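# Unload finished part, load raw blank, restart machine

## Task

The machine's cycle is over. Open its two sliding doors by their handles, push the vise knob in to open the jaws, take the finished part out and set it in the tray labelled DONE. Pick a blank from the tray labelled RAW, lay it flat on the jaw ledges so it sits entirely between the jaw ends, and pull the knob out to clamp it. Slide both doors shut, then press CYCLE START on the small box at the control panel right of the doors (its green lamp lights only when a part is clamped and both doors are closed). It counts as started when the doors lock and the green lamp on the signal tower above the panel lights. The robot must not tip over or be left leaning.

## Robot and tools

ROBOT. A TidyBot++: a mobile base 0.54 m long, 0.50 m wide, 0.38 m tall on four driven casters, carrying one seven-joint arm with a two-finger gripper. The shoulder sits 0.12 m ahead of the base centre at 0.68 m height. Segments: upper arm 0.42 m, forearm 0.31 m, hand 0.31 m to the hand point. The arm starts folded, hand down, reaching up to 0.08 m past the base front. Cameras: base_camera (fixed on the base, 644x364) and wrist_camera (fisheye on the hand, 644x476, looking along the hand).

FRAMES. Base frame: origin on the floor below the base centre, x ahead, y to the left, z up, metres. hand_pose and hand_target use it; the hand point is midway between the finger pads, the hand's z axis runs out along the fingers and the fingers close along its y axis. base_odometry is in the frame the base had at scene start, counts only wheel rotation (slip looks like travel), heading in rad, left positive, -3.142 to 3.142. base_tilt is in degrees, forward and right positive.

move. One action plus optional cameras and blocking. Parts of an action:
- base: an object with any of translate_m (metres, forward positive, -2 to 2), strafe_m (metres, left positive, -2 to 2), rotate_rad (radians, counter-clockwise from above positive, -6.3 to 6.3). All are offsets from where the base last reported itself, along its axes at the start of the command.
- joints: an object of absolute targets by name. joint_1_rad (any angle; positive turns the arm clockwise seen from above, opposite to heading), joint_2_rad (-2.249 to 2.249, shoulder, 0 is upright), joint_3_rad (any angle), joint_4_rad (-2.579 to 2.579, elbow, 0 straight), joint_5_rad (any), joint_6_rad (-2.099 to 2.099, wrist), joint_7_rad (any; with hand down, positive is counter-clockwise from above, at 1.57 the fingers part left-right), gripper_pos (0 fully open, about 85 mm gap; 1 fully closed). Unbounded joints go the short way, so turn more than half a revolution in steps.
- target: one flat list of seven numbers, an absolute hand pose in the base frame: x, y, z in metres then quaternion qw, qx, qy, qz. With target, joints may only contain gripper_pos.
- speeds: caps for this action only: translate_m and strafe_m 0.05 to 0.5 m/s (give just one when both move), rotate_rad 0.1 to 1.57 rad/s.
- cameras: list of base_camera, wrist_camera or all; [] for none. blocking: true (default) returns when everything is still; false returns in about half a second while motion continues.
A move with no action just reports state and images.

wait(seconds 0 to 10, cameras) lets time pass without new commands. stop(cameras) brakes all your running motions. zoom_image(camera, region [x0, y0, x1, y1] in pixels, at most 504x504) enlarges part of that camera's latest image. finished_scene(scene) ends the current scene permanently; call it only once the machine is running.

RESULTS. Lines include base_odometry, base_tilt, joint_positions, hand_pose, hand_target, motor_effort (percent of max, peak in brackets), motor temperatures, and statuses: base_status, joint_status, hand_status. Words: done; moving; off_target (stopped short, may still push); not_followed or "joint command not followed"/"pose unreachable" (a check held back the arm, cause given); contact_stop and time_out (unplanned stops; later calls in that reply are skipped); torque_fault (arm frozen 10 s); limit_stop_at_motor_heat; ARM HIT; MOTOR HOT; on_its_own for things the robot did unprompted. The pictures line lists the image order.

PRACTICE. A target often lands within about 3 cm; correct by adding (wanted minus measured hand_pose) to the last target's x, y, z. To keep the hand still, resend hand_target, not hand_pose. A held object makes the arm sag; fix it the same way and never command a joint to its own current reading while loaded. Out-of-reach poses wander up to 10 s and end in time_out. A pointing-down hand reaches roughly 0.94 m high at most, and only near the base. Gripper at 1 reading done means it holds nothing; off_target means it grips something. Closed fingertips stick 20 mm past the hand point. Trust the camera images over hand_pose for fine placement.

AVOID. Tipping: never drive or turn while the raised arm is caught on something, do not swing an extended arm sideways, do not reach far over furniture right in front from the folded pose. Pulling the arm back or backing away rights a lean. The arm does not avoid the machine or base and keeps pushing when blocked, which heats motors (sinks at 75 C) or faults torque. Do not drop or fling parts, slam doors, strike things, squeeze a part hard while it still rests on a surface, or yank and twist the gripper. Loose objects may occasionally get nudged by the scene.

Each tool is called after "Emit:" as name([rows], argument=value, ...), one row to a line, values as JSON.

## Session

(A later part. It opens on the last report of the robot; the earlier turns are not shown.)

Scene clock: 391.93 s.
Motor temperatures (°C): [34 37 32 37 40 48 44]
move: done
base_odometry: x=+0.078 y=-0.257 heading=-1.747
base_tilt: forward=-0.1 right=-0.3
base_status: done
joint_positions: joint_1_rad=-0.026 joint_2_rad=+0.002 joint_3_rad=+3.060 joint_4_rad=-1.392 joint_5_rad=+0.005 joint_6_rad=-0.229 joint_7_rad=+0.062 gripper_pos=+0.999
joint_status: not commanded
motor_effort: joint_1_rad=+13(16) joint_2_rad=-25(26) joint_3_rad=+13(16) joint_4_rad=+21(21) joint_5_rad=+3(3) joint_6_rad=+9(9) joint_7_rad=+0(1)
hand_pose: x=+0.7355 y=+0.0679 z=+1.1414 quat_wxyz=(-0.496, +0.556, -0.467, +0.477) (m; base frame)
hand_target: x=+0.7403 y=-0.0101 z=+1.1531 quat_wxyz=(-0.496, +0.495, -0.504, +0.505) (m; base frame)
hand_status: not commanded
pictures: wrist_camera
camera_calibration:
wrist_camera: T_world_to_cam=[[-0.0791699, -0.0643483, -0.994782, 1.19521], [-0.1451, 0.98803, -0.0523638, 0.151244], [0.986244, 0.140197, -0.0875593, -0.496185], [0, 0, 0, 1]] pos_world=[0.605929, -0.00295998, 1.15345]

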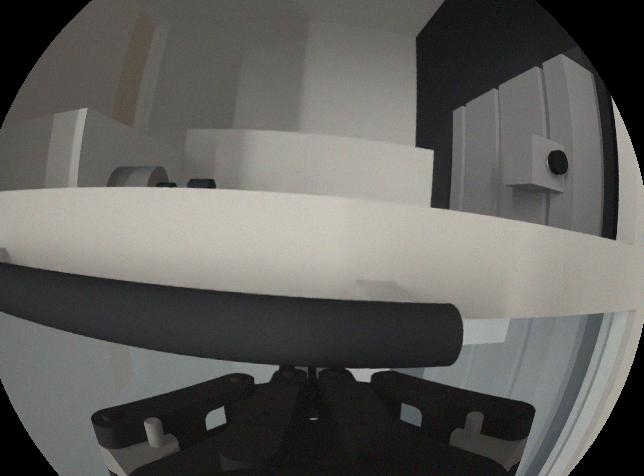

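Emit:
move(base={"strafe_m": 0.1}, cameras=[])

Emit:
move(base={"translate_m": -0.24}, joints={"joint_1_rad": -0.05}, cameras=[])

Emit:
move(base={"strafe_m": -0.66}, cameras=["wrist_camera"])

Scene clock: 396.97 s.
Motor temperatures (°C): [34 37 32 37 40 48 44]
move: done
base_odometry: x=+0.177 y=-0.275 heading=-1.747
base_tilt: forward=-0.1 right=-0.3
base_status: done
joint_positions: joint_1_rad=+0.033 joint_2_rad=-0.001 joint_3_rad=+3.109 joint_4_rad=-1.395 joint_5_rad=+0.005 joint_6_rad=-0.228 joint_7_rad=+0.062 gripper_pos=+0.999
joint_status: not commanded
motor_effort: joint_1_rad=+0(14) joint_2_rad=-21(26) joint_3_rad=+1(14) joint_4_rad=+20(22) joint_5_rad=+0(3) joint_6_rad=+8(10) joint_7_rad=+0(1)
hand_pose: x=+0.7386 y=+0.0005 z=+1.1418 quat_wxyz=(-0.470, +0.529, -0.496, +0.503) (m; base frame)
hand_target: x=+0.7403 y=-0.0101 z=+1.1531 quat_wxyz=(-0.496, +0.495, -0.504, +0.505) (m; base frame)
hand_status: not commanded
pictures: none
No camera images: "cameras" was empty.

Scene clock: 398.70 s.
Motor temperatures (°C): [34 37 32 37 40 48 44]
move: done
base_odometry: x=+0.219 y=-0.039 heading=-1.747
base_tilt: forward=-0.1 right=-0.3
base_status: done
joint_positions: joint_1_rad=-0.041 joint_2_rad=-0.006 joint_3_rad=+3.110 joint_4_rad=-1.395 joint_5_rad=+0.005 joint_6_rad=-0.228 joint_7_rad=+0.062 gripper_pos=+0.999
joint_status: all done
motor_effort: joint_1_rad=+0(2) joint_2_rad=-22(26) joint_3_rad=+1(2) joint_4_rad=+20(21) joint_5_rad=+0(1) joint_6_rad=+8(9) joint_7_rad=+0(1)
hand_pose: x=+0.7346 y=+0.0460 z=+1.1449 quat_wxyz=(-0.489, +0.546, -0.475, +0.487) (m; base frame)
hand_target: x=+0.7387 y=+0.0458 z=+1.1531 quat_wxyz=(-0.518, +0.517, -0.482, +0.482) (m; base frame)
hand_status: not commanded
pictures: none
No camera images: "cameras" was empty.

Scene clock: 401.37 s.
Motor temperatures (°C): [34 37 32 37 40 48 44]
move: done
base_odometry: x=-0.431 y=+0.077 heading=-1.747
base_tilt: forward=-0.1 right=-0.3
base_status: done
joint_positions: joint_1_rad=-0.042 joint_2_rad=-0.006 joint_3_rad=+3.111 joint_4_rad=-1.395 joint_5_rad=+0.005 joint_6_rad=-0.228 joint_7_rad=+0.062 gripper_pos=+0.999
joint_status: not commanded
motor_effort: joint_1_rad=+0(3) joint_2_rad=-23(24) joint_3_rad=+1(4) joint_4_rad=+20(21) joint_5_rad=+0(1) joint_6_rad=+8(9) joint_7_rad=+0(1)
hand_pose: x=+0.7346 y=+0.0463 z=+1.1449 quat_wxyz=(-0.490, +0.546, -0.475, +0.487) (m; base frame)
hand_target: x=+0.7387 y=+0.0458 z=+1.1531 quat_wxyz=(-0.518, +0.517, -0.482, +0.482) (m; base frame)
hand_status: not commanded
pictures: wrist_camera
camera_calibration:
wrist_camera: T_world_to_cam=[[-0.0750534, -0.0614546, -0.995284, 1.19464], [-0.11037, 0.992479, -0.0529584, 0.147529], [0.991053, 0.105875, -0.0812716, -0.501029], [0, 0, 0, 1]] pos_world=[0.602491, -0.0199564, 1.1561]

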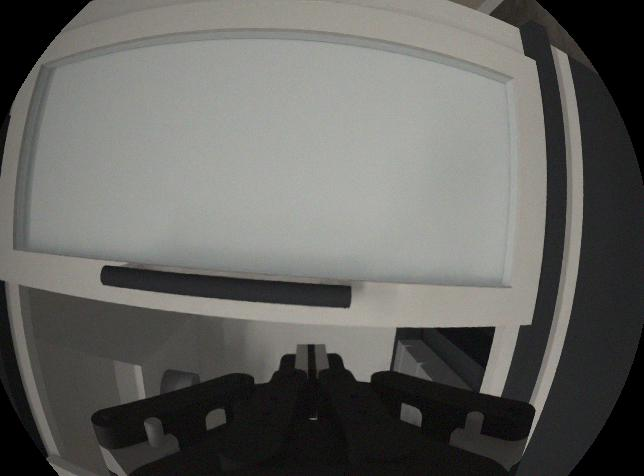

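Emit:
move(base={"strafe_m": -0.08}, cameras=[])

Emit:
move(base={"translate_m": 0.24}, speeds={"translate_m": 0.25}, cameras=["wrist_camera"])

Scene clock: 406.00 s.
Motor temperatures (°C): [34 37 32 37 40 48 44]
move: done
base_odometry: x=-0.510 y=+0.092 heading=-1.747
base_tilt: forward=-0.1 right=-0.3
base_status: done
joint_positions: joint_1_rad=-0.044 joint_2_rad=-0.006 joint_3_rad=+3.114 joint_4_rad=-1.395 joint_5_rad=+0.005 joint_6_rad=-0.228 joint_7_rad=+0.062 gripper_pos=+0.999
joint_status: not commanded
motor_effort: joint_1_rad=+0(3) joint_2_rad=-22(24) joint_3_rad=+1(3) joint_4_rad=+20(21) joint_5_rad=+0(1) joint_6_rad=+9(9) joint_7_rad=+0(1)
hand_pose: x=+0.7347 y=+0.0452 z=+1.1449 quat_wxyz=(-0.489, +0.545, -0.475, +0.487) (m; base frame)
hand_target: x=+0.7387 y=+0.0458 z=+1.1531 quat_wxyz=(-0.518, +0.517, -0.482, +0.482) (m; base frame)
hand_status: not commanded
pictures: none
No camera images: "cameras" was empty.

Scene clock: 407.80 s.
Motor temperatures (°C): [34 37 32 37 40 48 44]
move: done
base_odometry: x=-0.552 y=-0.145 heading=-1.748
base_tilt: forward=-0.1 right=-0.3
base_status: done
joint_positions: joint_1_rad=-0.044 joint_2_rad=+0.001 joint_3_rad=+3.114 joint_4_rad=-1.395 joint_5_rad=+0.005 joint_6_rad=-0.228 joint_7_rad=+0.062 gripper_pos=+0.999
joint_status: not commanded
motor_effort: joint_1_rad=+0(0) joint_2_rad=-23(26) joint_3_rad=+1(2) joint_4_rad=+21(21) joint_5_rad=+0(1) joint_6_rad=+8(9) joint_7_rad=+0(1)
hand_pose: x=+0.7378 y=+0.0454 z=+1.1407 quat_wxyz=(-0.487, +0.547, -0.477, +0.486) (m; base frame)
hand_target: x=+0.7387 y=+0.0458 z=+1.1531 quat_wxyz=(-0.518, +0.517, -0.482, +0.482) (m; base frame)
hand_status: not commanded
pictures: wrist_camera
camera_calibration:
wrist_camera: T_world_to_cam=[[-0.08194, -0.0616, -0.994732, 1.19509], [-0.108979, 0.992657, -0.0524945, 0.147049], [0.990661, 0.104104, -0.0880514, -0.496395], [0, 0, 0, 1]] pos_world=[0.60571, -0.0206754, 1.1528]

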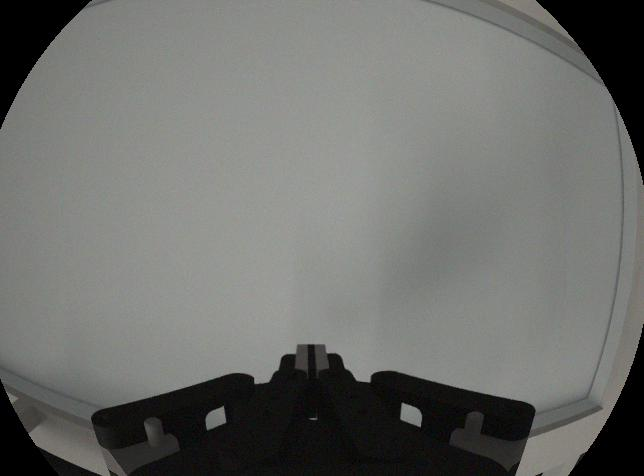

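Emit:
move(base={"strafe_m": 0.48}, speeds={"strafe_m": 0.25}, cameras=["wrist_camera"])

Emit:
move(base={"strafe_m": 0.05}, speeds={"strafe_m": 0.1}, cameras=["wrist_camera"])

Scene clock: 413.40 s.
Motor temperatures (°C): [34 37 32 37 40 48 44]
move: done
base_odometry: x=-0.080 y=-0.229 heading=-1.747
base_tilt: forward=-0.1 right=-0.3
base_status: done
joint_positions: joint_1_rad=-0.038 joint_2_rad=-0.007 joint_3_rad=+3.136 joint_4_rad=-1.401 joint_5_rad=+0.005 joint_6_rad=-0.227 joint_7_rad=+0.062 gripper_pos=+0.999
joint_status: not commanded
motor_effort: joint_1_rad=+0(16) joint_2_rad=-23(23) joint_3_rad=+1(14) joint_4_rad=+20(23) joint_5_rad=+0(2) joint_6_rad=+8(12) joint_7_rad=+0(1)
hand_pose: x=+0.7356 y=+0.0278 z=+1.1421 quat_wxyz=(-0.481, +0.540, -0.484, +0.493) (m; base frame)
hand_target: x=+0.7387 y=+0.0458 z=+1.1531 quat_wxyz=(-0.518, +0.517, -0.482, +0.482) (m; base frame)
hand_status: not commanded
pictures: wrist_camera
camera_calibration:
wrist_camera: T_world_to_cam=[[-0.0811123, -0.0592104, -0.994945, 1.1948], [-0.0808254, 0.995337, -0.0526445, 0.143679], [0.993422, 0.0761467, -0.0855198, -0.496426], [0, 0, 0, 1]] pos_world=[0.601687, -0.0344634, 1.15387]

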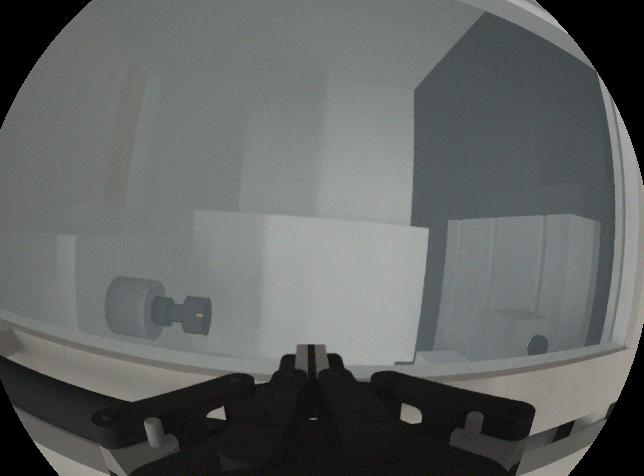

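Scene clock: 414.60 s.
Motor temperatures (°C): [34 37 32 37 40 48 44]
move: done
base_odometry: x=-0.030 y=-0.238 heading=-1.748
base_tilt: forward=-0.1 right=-0.3
base_status: done
joint_positions: joint_1_rad=-0.024 joint_2_rad=-0.009 joint_3_rad=+3.149 joint_4_rad=-1.403 joint_5_rad=+0.005 joint_6_rad=-0.225 joint_7_rad=+0.062 gripper_pos=+0.999
joint_status: not commanded
motor_effort: joint_1_rad=-3(12) joint_2_rad=-21(23) joint_3_rad=-1(10) joint_4_rad=+20(23) joint_5_rad=+0(1) joint_6_rad=+8(12) joint_7_rad=+0(1)
hand_pose: x=+0.7357 y=+0.0106 z=+1.1425 quat_wxyz=(-0.475, +0.532, -0.491, +0.500) (m; base frame)
hand_target: x=+0.7387 y=+0.0458 z=+1.1531 quat_wxyz=(-0.518, +0.517, -0.482, +0.482) (m; base frame)
hand_status: not commanded
pictures: wrist_camera
camera_calibration:
wrist_camera: T_world_to_cam=[[-0.081258, -0.0566878, -0.99508, 1.19434], [-0.0530823, 0.99721, -0.0524745, 0.140184], [0.995279, 0.0485571, -0.0840405, -0.497972], [0, 0, 0, 1]] pos_world=[0.600112, -0.0479087, 1.15397]

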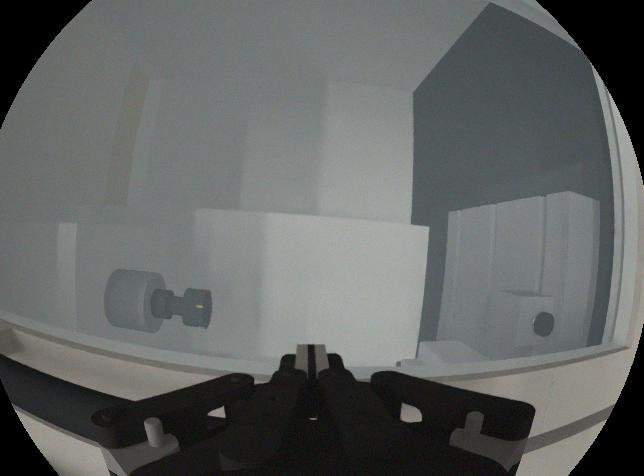

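Emit:
move(base={"strafe_m": 0.05}, speeds={"strafe_m": 0.1}, cameras=["wrist_camera"])

Emit:
move(base={"strafe_m": 0.03}, speeds={"strafe_m": 0.1}, cameras=["wrist_camera"])

Scene clock: 420.33 s.
Motor temperatures (°C): [34 37 32 37 40 48 44]
move: done
base_odometry: x=+0.019 y=-0.247 heading=-1.748
base_tilt: forward=-0.1 right=-0.3
base_status: done
joint_positions: joint_1_rad=+0.009 joint_2_rad=-0.011 joint_3_rad=+3.174 joint_4_rad=-1.405 joint_5_rad=+0.005 joint_6_rad=-0.225 joint_7_rad=+0.060 gripper_pos=+0.999
joint_status: not commanded
motor_effort: joint_1_rad=-13(16) joint_2_rad=-18(22) joint_3_rad=-11(14) joint_4_rad=+22(24) joint_5_rad=-1(1) joint_6_rad=+10(12) joint_7_rad=+1(1)
hand_pose: x=+0.7348 y=-0.0247 z=+1.1427 quat_wxyz=(-0.461, +0.518, -0.506, +0.513) (m; base frame)
hand_target: x=+0.7387 y=+0.0458 z=+1.1531 quat_wxyz=(-0.518, +0.517, -0.482, +0.482) (m; base frame)
hand_status: not commanded
pictures: wrist_camera
camera_calibration:
wrist_camera: T_world_to_cam=[[-0.0838506, -0.0501224, -0.995217, 1.19471], [0.00404635, 0.998709, -0.0506392, 0.13134], [0.99647, -0.00827313, -0.0835395, -0.498151], [0, 0, 0, 1]] pos_world=[0.596039, -0.0754096, 1.15404]

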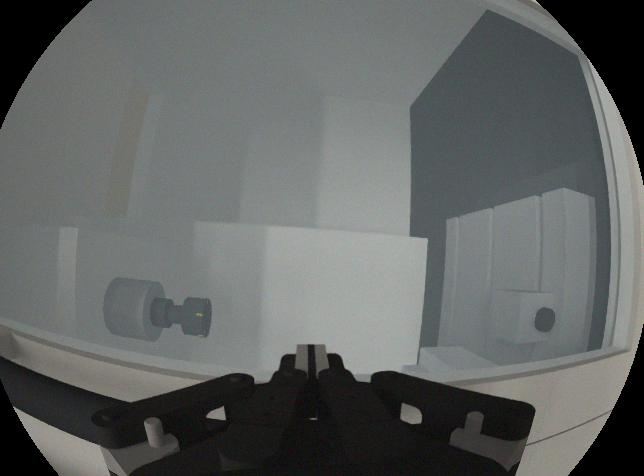

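Scene clock: 421.17 s.
Motor temperatures (°C): [34 37 32 37 40 48 44]
move: done
base_odometry: x=+0.048 y=-0.253 heading=-1.748
base_tilt: forward=-0.2 right=-0.3
base_status: done
joint_positions: joint_1_rad=+0.034 joint_2_rad=-0.010 joint_3_rad=+3.199 joint_4_rad=-1.405 joint_5_rad=+0.005 joint_6_rad=-0.224 joint_7_rad=+0.059 gripper_pos=+0.999
joint_status: not commanded
motor_effort: joint_1_rad=-18(20) joint_2_rad=-20(22) joint_3_rad=-15(18) joint_4_rad=+20(23) joint_5_rad=-1(2) joint_6_rad=+9(12) joint_7_rad=+1(2)
hand_pose: x=+0.7334 y=-0.0551 z=+1.1428 quat_wxyz=(-0.449, +0.504, -0.519, +0.524) (m; base frame)
hand_target: x=+0.7387 y=+0.0458 z=+1.1531 quat_wxyz=(-0.518, +0.517, -0.482, +0.482) (m; base frame)
hand_status: not commanded
pictures: wrist_camera
camera_calibration:
wrist_camera: T_world_to_cam=[[-0.0852378, -0.0446364, -0.99536, 1.19464], [0.0533092, 0.997361, -0.0492913, 0.123997], [0.994933, -0.0572634, -0.0826333, -0.499624], [0, 0, 0, 1]] pos_world=[0.592311, -0.0989553, 1.15393]

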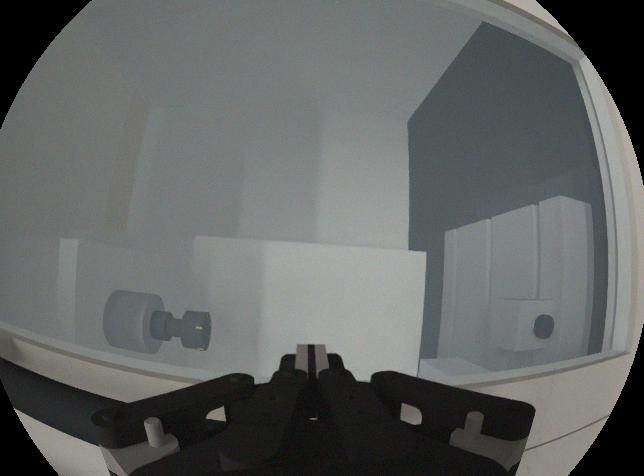

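Emit:
move(base={"strafe_m": -0.1}, cameras=[])

Emit:
move(base={"translate_m": -0.3}, joints={"joint_1_rad": -0.01, "joint_2_rad": -0.3, "joint_3_rad": 3.132, "joint_4_rad": -1.0, "joint_5_rad": 0, "joint_6_rad": -1.05, "joint_7_rad": 1.6}, cameras=["wrist_camera"])

Emit:
move(base={"strafe_m": -1.05}, cameras=["wrist_camera"])

Scene clock: 425.37 s.
Motor temperatures (°C): [34 37 32 37 40 48 44]
move: done
base_odometry: x=-0.050 y=-0.235 heading=-1.748
base_tilt: forward=-0.1 right=-0.3
base_status: done
joint_positions: joint_1_rad=-0.041 joint_2_rad=-0.007 joint_3_rad=+3.134 joint_4_rad=-1.406 joint_5_rad=+0.005 joint_6_rad=-0.222 joint_7_rad=+0.059 gripper_pos=+0.999
joint_status: not commanded
motor_effort: joint_1_rad=+0(18) joint_2_rad=-22(23) joint_3_rad=+1(15) joint_4_rad=+20(23) joint_5_rad=+1(1) joint_6_rad=+8(11) joint_7_rad=+0(1)
hand_pose: x=+0.7359 y=+0.0309 z=+1.1407 quat_wxyz=(-0.483, +0.540, -0.483, +0.491) (m; base frame)
hand_target: x=+0.7387 y=+0.0458 z=+1.1531 quat_wxyz=(-0.518, +0.517, -0.482, +0.482) (m; base frame)
hand_status: not commanded
pictures: none
No camera images: "cameras" was empty.

Scene clock: 427.70 s.
Motor temperatures (°C): [34 37 32 37 40 48 44]
move: done
base_odometry: x=+0.003 y=+0.060 heading=-1.747
base_tilt: forward=-0.2 right=-0.3
base_status: done
joint_positions: joint_1_rad=-0.030 joint_2_rad=-0.305 joint_3_rad=+3.134 joint_4_rad=-1.014 joint_5_rad=+0.005 joint_6_rad=-0.987 joint_7_rad=+1.527 gripper_pos=+0.999
joint_status: all done
motor_effort: joint_1_rad=+0(2) joint_2_rad=-5(28) joint_3_rad=+1(3) joint_4_rad=+15(22) joint_5_rad=+0(1) joint_6_rad=+8(10) joint_7_rad=-1(1)
hand_pose: x=+0.5060 y=+0.0158 z=+1.2826 quat_wxyz=(-0.023, +0.750, -0.002, +0.661) (m; base frame)
hand_target: x=+0.5033 y=+0.0104 z=+1.2687 quat_wxyz=(+0.004, +0.767, +0.019, +0.641) (m; base frame)
hand_status: not commanded
pictures: wrist_camera
camera_calibration:
wrist_camera: T_world_to_cam=[[-0.0065231, -0.998986, -0.0445523, 0.0733959], [-0.162455, 0.0450201, -0.985688, 1.39755], [0.986694, 0.000807997, -0.162584, -0.151897], [0, 0, 0, 1]] pos_world=[0.377392, 0.0105266, 1.35612]

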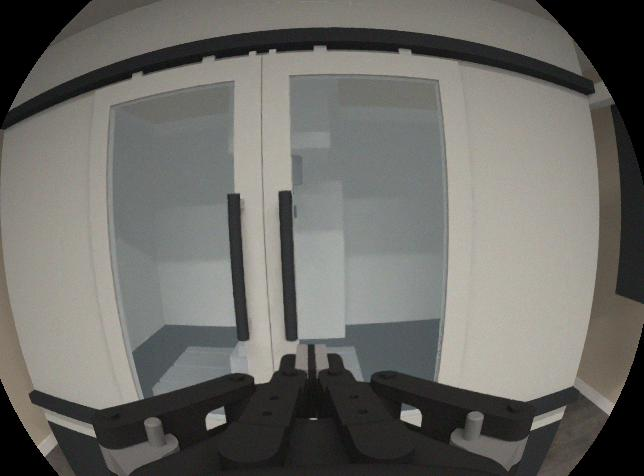

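Scene clock: 431.13 s.
Motor temperatures (°C): [34 37 32 37 40 48 44]
move: done
base_odometry: x=-1.031 y=+0.245 heading=-1.747
base_tilt: forward=-0.1 right=-0.3
base_status: done
joint_positions: joint_1_rad=-0.027 joint_2_rad=-0.305 joint_3_rad=+3.134 joint_4_rad=-1.014 joint_5_rad=+0.005 joint_6_rad=-0.990 joint_7_rad=+1.530 gripper_pos=+0.999
joint_status: not commanded
motor_effort: joint_1_rad=+0(1) joint_2_rad=-6(7) joint_3_rad=+1(4) joint_4_rad=+15(16) joint_5_rad=+0(1) joint_6_rad=+8(9) joint_7_rad=-1(1)
hand_pose: x=+0.5059 y=+0.0149 z=+1.2818 quat_wxyz=(-0.022, +0.751, -0.002, +0.660) (m; base frame)
hand_target: x=+0.5033 y=+0.0104 z=+1.2687 quat_wxyz=(+0.004, +0.767, +0.019, +0.641) (m; base frame)
hand_status: not commanded
pictures: wrist_camera
camera_calibration:
wrist_camera: T_world_to_cam=[[-0.00873998, -0.999096, -0.0416096, 0.0697612], [-0.164794, 0.0424814, -0.985413, 1.39767], [0.986289, -0.00175548, -0.165016, -0.1486], [0, 0, 0, 1]] pos_world=[0.3775, 0.0100625, 1.35566]

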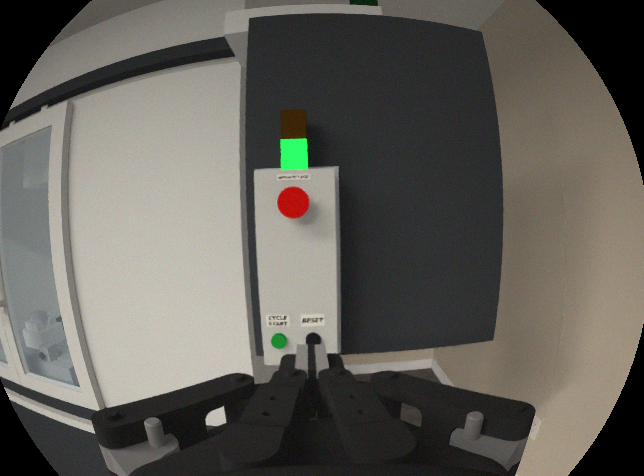

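Emit:
move(joints={"joint_1_rad": -0.01, "joint_2_rad": -0.2, "joint_4_rad": -1.5, "joint_6_rad": -0.3}, base={"strafe_m": 0.03}, cameras=["wrist_camera"])

Scene clock: 438.10 s.
Motor temperatures (°C): [34 37 32 37 40 48 44]
move: done
base_odometry: x=-1.002 y=+0.239 heading=-1.747
base_tilt: forward=-0.2 right=-0.3
base_status: done
joint_positions: joint_1_rad=-0.026 joint_2_rad=-0.205 joint_3_rad=+3.133 joint_4_rad=-1.479 joint_5_rad=+0.005 joint_6_rad=-0.381 joint_7_rad=+1.530 gripper_pos=+0.999
joint_status: all done
motor_effort: joint_1_rad=+0(2) joint_2_rad=-14(18) joint_3_rad=+1(4) joint_4_rad=+20(22) joint_5_rad=+0(1) joint_6_rad=+9(9) joint_7_rad=+0(1)
hand_pose: x=+0.6438 y=+0.0201 z=+1.1594 quat_wxyz=(-0.023, +0.736, +0.000, +0.676) (m; base frame)
hand_target: x=+0.6492 y=+0.0126 z=+1.1691 quat_wxyz=(+0.004, +0.717, +0.018, +0.697) (m; base frame)
hand_status: not commanded
pictures: wrist_camera
camera_calibration:
wrist_camera: T_world_to_cam=[[-0.00383564, -0.999104, -0.042153, 0.0685125], [-0.121417, 0.0423067, -0.9917, 1.27888], [0.992594, 0.0013143, -0.121471, -0.359445], [0, 0, 0, 1]] pos_world=[0.512323, 0.0148183, 1.22749]

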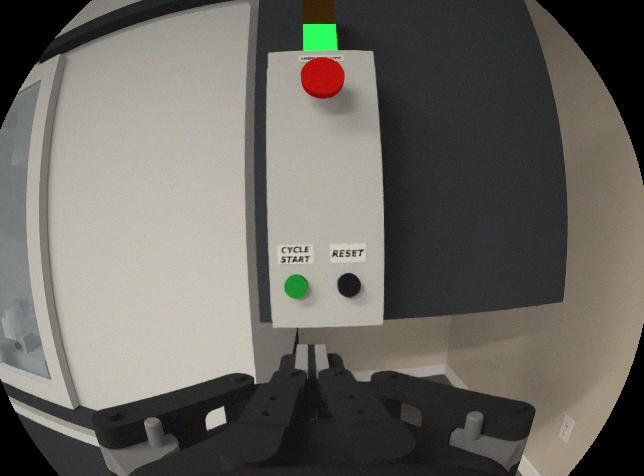

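Emit:
move(joints={"joint_1_rad": -0.01, "joint_2_rad": 0, "joint_4_rad": -1.375, "joint_6_rad": -0.135}, base={"strafe_m": 0.01}, cameras=["wrist_camera"])

Scene clock: 443.03 s.
Motor temperatures (°C): [34 37 32 37 40 48 44]
move: done
base_odometry: x=-0.992 y=+0.238 heading=-1.747
base_tilt: forward=-0.1 right=-0.3
base_status: done
joint_positions: joint_1_rad=-0.023 joint_2_rad=+0.001 joint_3_rad=+3.132 joint_4_rad=-1.399 joint_5_rad=+0.005 joint_6_rad=-0.215 joint_7_rad=+1.530 gripper_pos=+0.999
joint_status: all done
motor_effort: joint_1_rad=+0(2) joint_2_rad=-22(27) joint_3_rad=+1(4) joint_4_rad=+21(22) joint_5_rad=+0(1) joint_6_rad=+8(10) joint_7_rad=+0(1)
hand_pose: x=+0.7399 y=+0.0216 z=+1.1420 quat_wxyz=(-0.023, +0.723, -0.001, +0.691) (m; base frame)
hand_target: x=+0.7378 y=+0.0135 z=+1.1826 quat_wxyz=(+0.003, +0.685, +0.017, +0.728) (m; base frame)
hand_status: not commanded
pictures: wrist_camera
camera_calibration:
wrist_camera: T_world_to_cam=[[-0.00327872, -0.998971, -0.0452243, 0.0727199], [-0.0816588, 0.0453409, -0.995628, 1.24825], [0.996655, 0.000428575, -0.0817235, -0.505254], [0, 0, 0, 1]] pos_world=[0.605733, 0.0162648, 1.20479]

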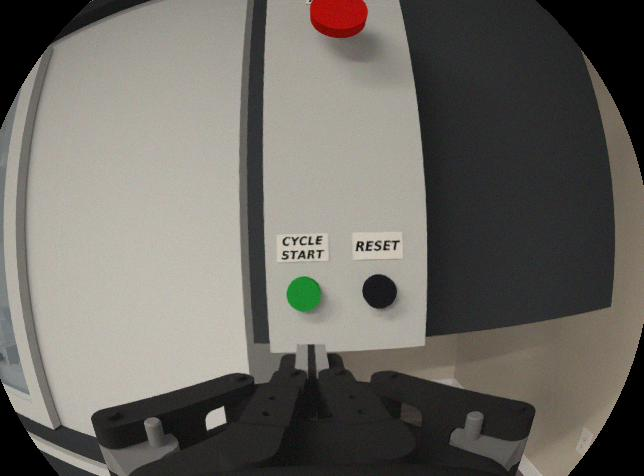

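Emit:
move(joints={"joint_1_rad": -0.01, "joint_2_rad": 0, "joint_4_rad": -1.32, "joint_6_rad": -0.135}, base={"strafe_m": 0.004}, cameras=["wrist_camera"])

Scene clock: 445.57 s.
Motor temperatures (°C): [34 37 32 37 40 48 44]
move: done
base_odometry: x=-0.988 y=+0.237 heading=-1.747
base_tilt: forward=-0.2 right=-0.3
base_status: done
joint_positions: joint_1_rad=-0.022 joint_2_rad=+0.000 joint_3_rad=+3.132 joint_4_rad=-1.339 joint_5_rad=+0.005 joint_6_rad=-0.207 joint_7_rad=+1.530 gripper_pos=+0.999
joint_status: all done
motor_effort: joint_1_rad=+0(3) joint_2_rad=-23(25) joint_3_rad=+1(4) joint_4_rad=+20(22) joint_5_rad=+0(0) joint_6_rad=+8(10) joint_7_rad=+0(1)
hand_pose: x=+0.7355 y=+0.0204 z=+1.1827 quat_wxyz=(-0.024, +0.698, -0.002, +0.715) (m; base frame)
hand_target: x=+0.7325 y=+0.0134 z=+1.2166 quat_wxyz=(+0.004, +0.665, +0.016, +0.747) (m; base frame)
hand_status: not commanded
pictures: wrist_camera
camera_calibration:
wrist_camera: T_world_to_cam=[[-0.00173082, -0.998868, -0.0475451, 0.0749746], [-0.0124696, 0.047563, -0.99879, 1.24128], [0.999921, -0.00113586, -0.0125378, -0.581789], [0, 0, 0, 1]] pos_world=[0.597351, 0.0151899, 1.23605]

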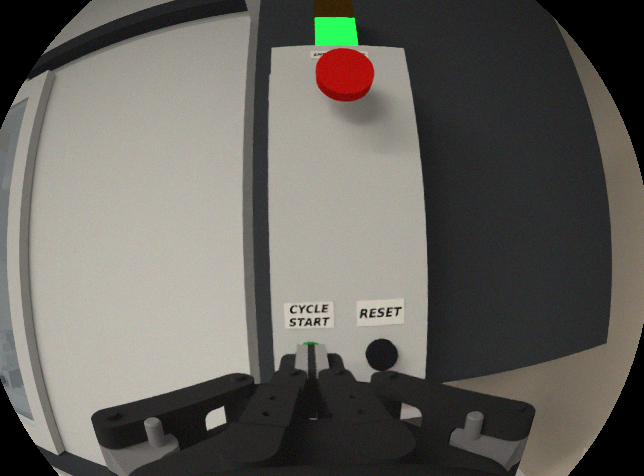

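Emit:
move(joints={"joint_1_rad": -0.01, "joint_2_rad": 0, "joint_4_rad": -1.36, "joint_6_rad": -0.135}, cameras=[])

Emit:
move(base={"translate_m": 0.05}, speeds={"translate_m": 0.1}, cameras=["wrist_camera"])

Scene clock: 449.40 s.
Motor temperatures (°C): [34 37 32 37 40 48 44]
move: done
base_odometry: x=-0.988 y=+0.237 heading=-1.747
base_tilt: forward=-0.1 right=-0.3
base_status: not commanded
joint_positions: joint_1_rad=-0.022 joint_2_rad=+0.000 joint_3_rad=+3.132 joint_4_rad=-1.349 joint_5_rad=+0.005 joint_6_rad=-0.207 joint_7_rad=+1.530 gripper_pos=+0.999
joint_status: all done
motor_effort: joint_1_rad=+0(1) joint_2_rad=-23(24) joint_3_rad=+1(1) joint_4_rad=+20(21) joint_5_rad=+0(0) joint_6_rad=+8(10) joint_7_rad=+1(1)
hand_pose: x=+0.7363 y=+0.0204 z=+1.1764 quat_wxyz=(-0.023, +0.702, -0.002, +0.712) (m; base frame)
hand_target: x=+0.7366 y=+0.0134 z=+1.1919 quat_wxyz=(+0.004, +0.680, +0.017, +0.733) (m; base frame)
hand_status: not commanded
pictures: none
No camera images: "cameras" was empty.

Scene clock: 450.43 s.
Motor temperatures (°C): [34 37 32 37 40 48 44]
move: done
base_odometry: x=-0.997 y=+0.187 heading=-1.747
base_tilt: forward=-0.1 right=-0.3
base_status: done
joint_positions: joint_1_rad=-0.022 joint_2_rad=+0.001 joint_3_rad=+3.132 joint_4_rad=-1.349 joint_5_rad=+0.005 joint_6_rad=-0.207 joint_7_rad=+1.530 gripper_pos=+0.999
joint_status: not commanded
motor_effort: joint_1_rad=+0(1) joint_2_rad=-23(26) joint_3_rad=+1(2) joint_4_rad=+20(22) joint_5_rad=+0(0) joint_6_rad=+8(10) joint_7_rad=+0(1)
hand_pose: x=+0.7371 y=+0.0204 z=+1.1754 quat_wxyz=(-0.023, +0.702, -0.002, +0.711) (m; base frame)
hand_target: x=+0.7366 y=+0.0134 z=+1.1919 quat_wxyz=(+0.004, +0.680, +0.017, +0.733) (m; base frame)
hand_status: not commanded
pictures: wrist_camera
camera_calibration:
wrist_camera: T_world_to_cam=[[-0.00227434, -0.998884, -0.0471764, 0.0746428], [-0.0239822, 0.0472175, -0.998597, 1.2423], [0.99971, -0.00113975, -0.0240629, -0.569799], [0, 0, 0, 1]] pos_world=[0.599596, 0.0152518, 1.23037]

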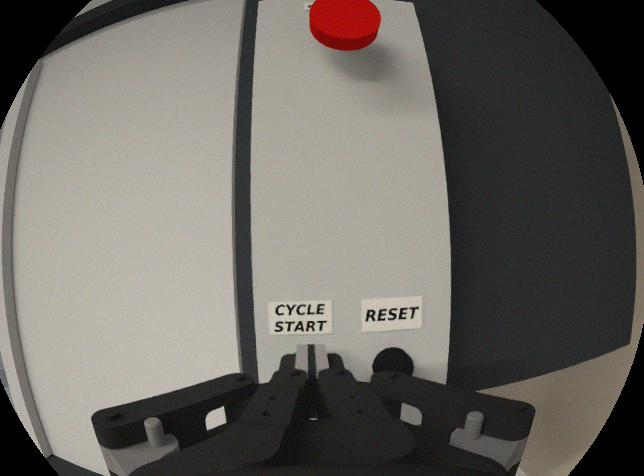

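Emit:
move(joints={"joint_1_rad": -0.01, "joint_2_rad": 0, "joint_4_rad": -1.385, "joint_6_rad": -0.135}, base={"strafe_m": 0.006}, cameras=[])

Emit:
move(base={"translate_m": 0.04}, speeds={"translate_m": 0.05}, cameras=["wrist_camera"])

Scene clock: 456.63 s.
Motor temperatures (°C): [34 37 32 37 40 48 44]
move: done
base_odometry: x=-0.991 y=+0.186 heading=-1.748
base_tilt: forward=-0.1 right=-0.3
base_status: done
joint_positions: joint_1_rad=-0.020 joint_2_rad=+0.001 joint_3_rad=+3.132 joint_4_rad=-1.366 joint_5_rad=+0.005 joint_6_rad=-0.207 joint_7_rad=+1.530 gripper_pos=+0.999
joint_status: all done
motor_effort: joint_1_rad=+0(3) joint_2_rad=-22(25) joint_3_rad=+1(3) joint_4_rad=+20(21) joint_5_rad=+0(0) joint_6_rad=+8(9) joint_7_rad=+0(1)
hand_pose: x=+0.7384 y=+0.0197 z=+1.1650 quat_wxyz=(-0.023, +0.708, -0.002, +0.706) (m; base frame)
hand_target: x=+0.7386 y=+0.0135 z=+1.1764 quat_wxyz=(+0.003, +0.689, +0.017, +0.725) (m; base frame)
hand_status: not commanded
pictures: none
No camera images: "cameras" was empty.

Scene clock: 457.97 s.
Motor temperatures (°C): [34 37 32 37 40 48 44]
move: done
base_odometry: x=-0.998 y=+0.147 heading=-1.747
base_tilt: forward=-0.1 right=-0.3
base_status: done
joint_positions: joint_1_rad=-0.020 joint_2_rad=-0.045 joint_3_rad=+3.132 joint_4_rad=-1.373 joint_5_rad=+0.005 joint_6_rad=-0.197 joint_7_rad=+1.530 gripper_pos=+0.999
joint_status: not commanded
motor_effort: joint_1_rad=+0(1) joint_2_rad=-13(24) joint_3_rad=+1(2) joint_4_rad=+19(24) joint_5_rad=+0(1) joint_6_rad=+9(12) joint_7_rad=+0(1)
hand_pose: x=+0.7157 y=+0.0192 z=+1.1921 quat_wxyz=(-0.023, +0.691, -0.002, +0.723) (m; base frame)
hand_target: x=+0.7386 y=+0.0135 z=+1.1764 quat_wxyz=(+0.003, +0.689, +0.017, +0.725) (m; base frame)
hand_status: not commanded
pictures: wrist_camera
camera_calibration:
wrist_camera: T_world_to_cam=[[-0.00200181, -0.998861, -0.0476674, 0.0745502], [0.00874123, 0.0476482, -0.998826, 1.23536], [0.99996, -0.00241613, 0.00863589, -0.587147], [0, 0, 0, 1]] pos_world=[0.576474, 0.0141842, 1.24253]

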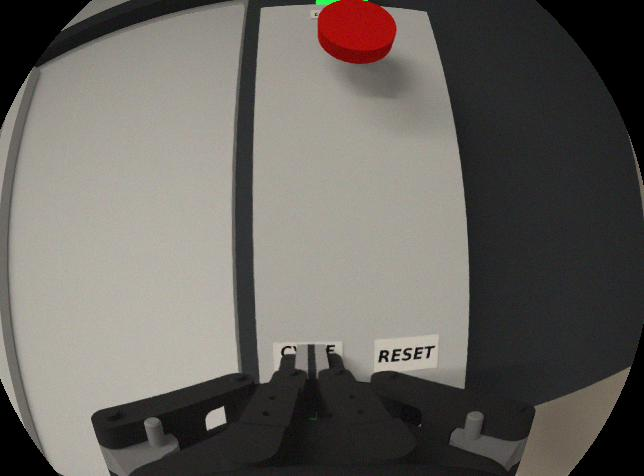

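Emit:
move(base={"translate_m": -0.1}, joints={"joint_1_rad": -0.01, "joint_2_rad": 0, "joint_4_rad": -1.41, "joint_6_rad": -0.135}, cameras=["wrist_camera"])

Scene clock: 462.10 s.
Motor temperatures (°C): [34 37 32 37 40 48 44]
move: done
base_odometry: x=-0.980 y=+0.246 heading=-1.748
base_tilt: forward=-0.1 right=-0.3
base_status: done
joint_positions: joint_1_rad=-0.020 joint_2_rad=-0.005 joint_3_rad=+3.132 joint_4_rad=-1.396 joint_5_rad=+0.005 joint_6_rad=-0.171 joint_7_rad=+1.530 gripper_pos=+0.999
joint_status: all done
motor_effort: joint_1_rad=+0(2) joint_2_rad=-23(26) joint_3_rad=+1(2) joint_4_rad=+20(22) joint_5_rad=+0(0) joint_6_rad=+8(9) joint_7_rad=+0(1)
hand_pose: x=+0.7371 y=+0.0194 z=+1.1618 quat_wxyz=(-0.023, +0.704, -0.002, +0.710) (m; base frame)
hand_target: x=+0.7402 y=+0.0135 z=+1.1609 quat_wxyz=(+0.003, +0.698, +0.017, +0.716) (m; base frame)
hand_status: not commanded
pictures: wrist_camera
camera_calibration:
wrist_camera: T_world_to_cam=[[-0.00409695, -0.998895, -0.0468293, 0.0738999], [-0.0277472, 0.0469252, -0.998513, 1.23146], [0.999607, -0.00279147, -0.0279088, -0.565527], [0, 0, 0, 1]] pos_world=[0.599777, 0.0144531, 1.21731]

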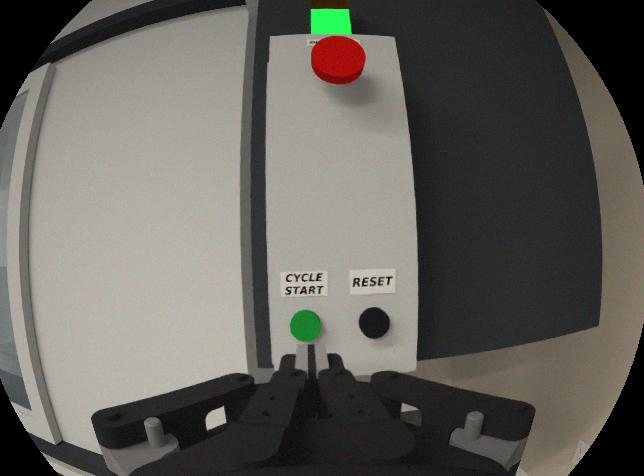

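Emit:
move(base={"translate_m": -0.15}, joints={"joint_2_rad": -0.3, "joint_4_rad": -1.0, "joint_6_rad": -0.4}, cameras=["wrist_camera"])

Scene clock: 466.43 s.
Motor temperatures (°C): [34 37 32 37 40 48 44]
move: done
base_odometry: x=-0.953 y=+0.393 heading=-1.748
base_tilt: forward=-0.2 right=-0.3
base_status: done
joint_positions: joint_1_rad=-0.020 joint_2_rad=-0.301 joint_3_rad=+3.132 joint_4_rad=-1.002 joint_5_rad=+0.005 joint_6_rad=-0.340 joint_7_rad=+1.530 gripper_pos=+0.999
joint_status: all done
motor_effort: joint_1_rad=+0(1) joint_2_rad=-5(29) joint_3_rad=+1(2) joint_4_rad=+14(23) joint_5_rad=+0(0) joint_6_rad=+7(11) joint_7_rad=+0(1)
hand_pose: x=+0.4654 y=+0.0132 z=+1.4811 quat_wxyz=(-0.027, +0.497, -0.001, +0.867) (m; base frame)
hand_target: x=+0.4744 y=+0.0104 z=+1.4654 quat_wxyz=(+0.005, +0.523, +0.014, +0.852) (m; base frame)
hand_status: not commanded
pictures: wrist_camera
camera_calibration:
wrist_camera: T_world_to_cam=[[0.0225953, -0.998225, -0.0551103, 0.0814171], [0.471877, 0.0592463, -0.879672, 1.13432], [0.881375, -0.00612876, 0.472377, -0.970943], [0, 0, 0, 1]] pos_world=[0.318668, 0.00811786, 1.46096]

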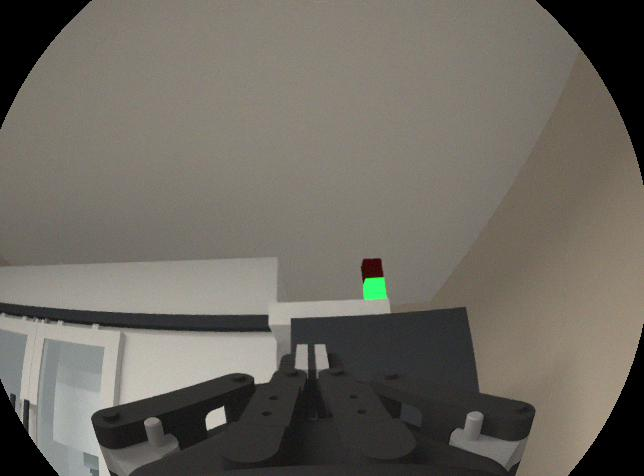

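Emit:
finished_scene(scene=2)

The scene is finished: the task was done.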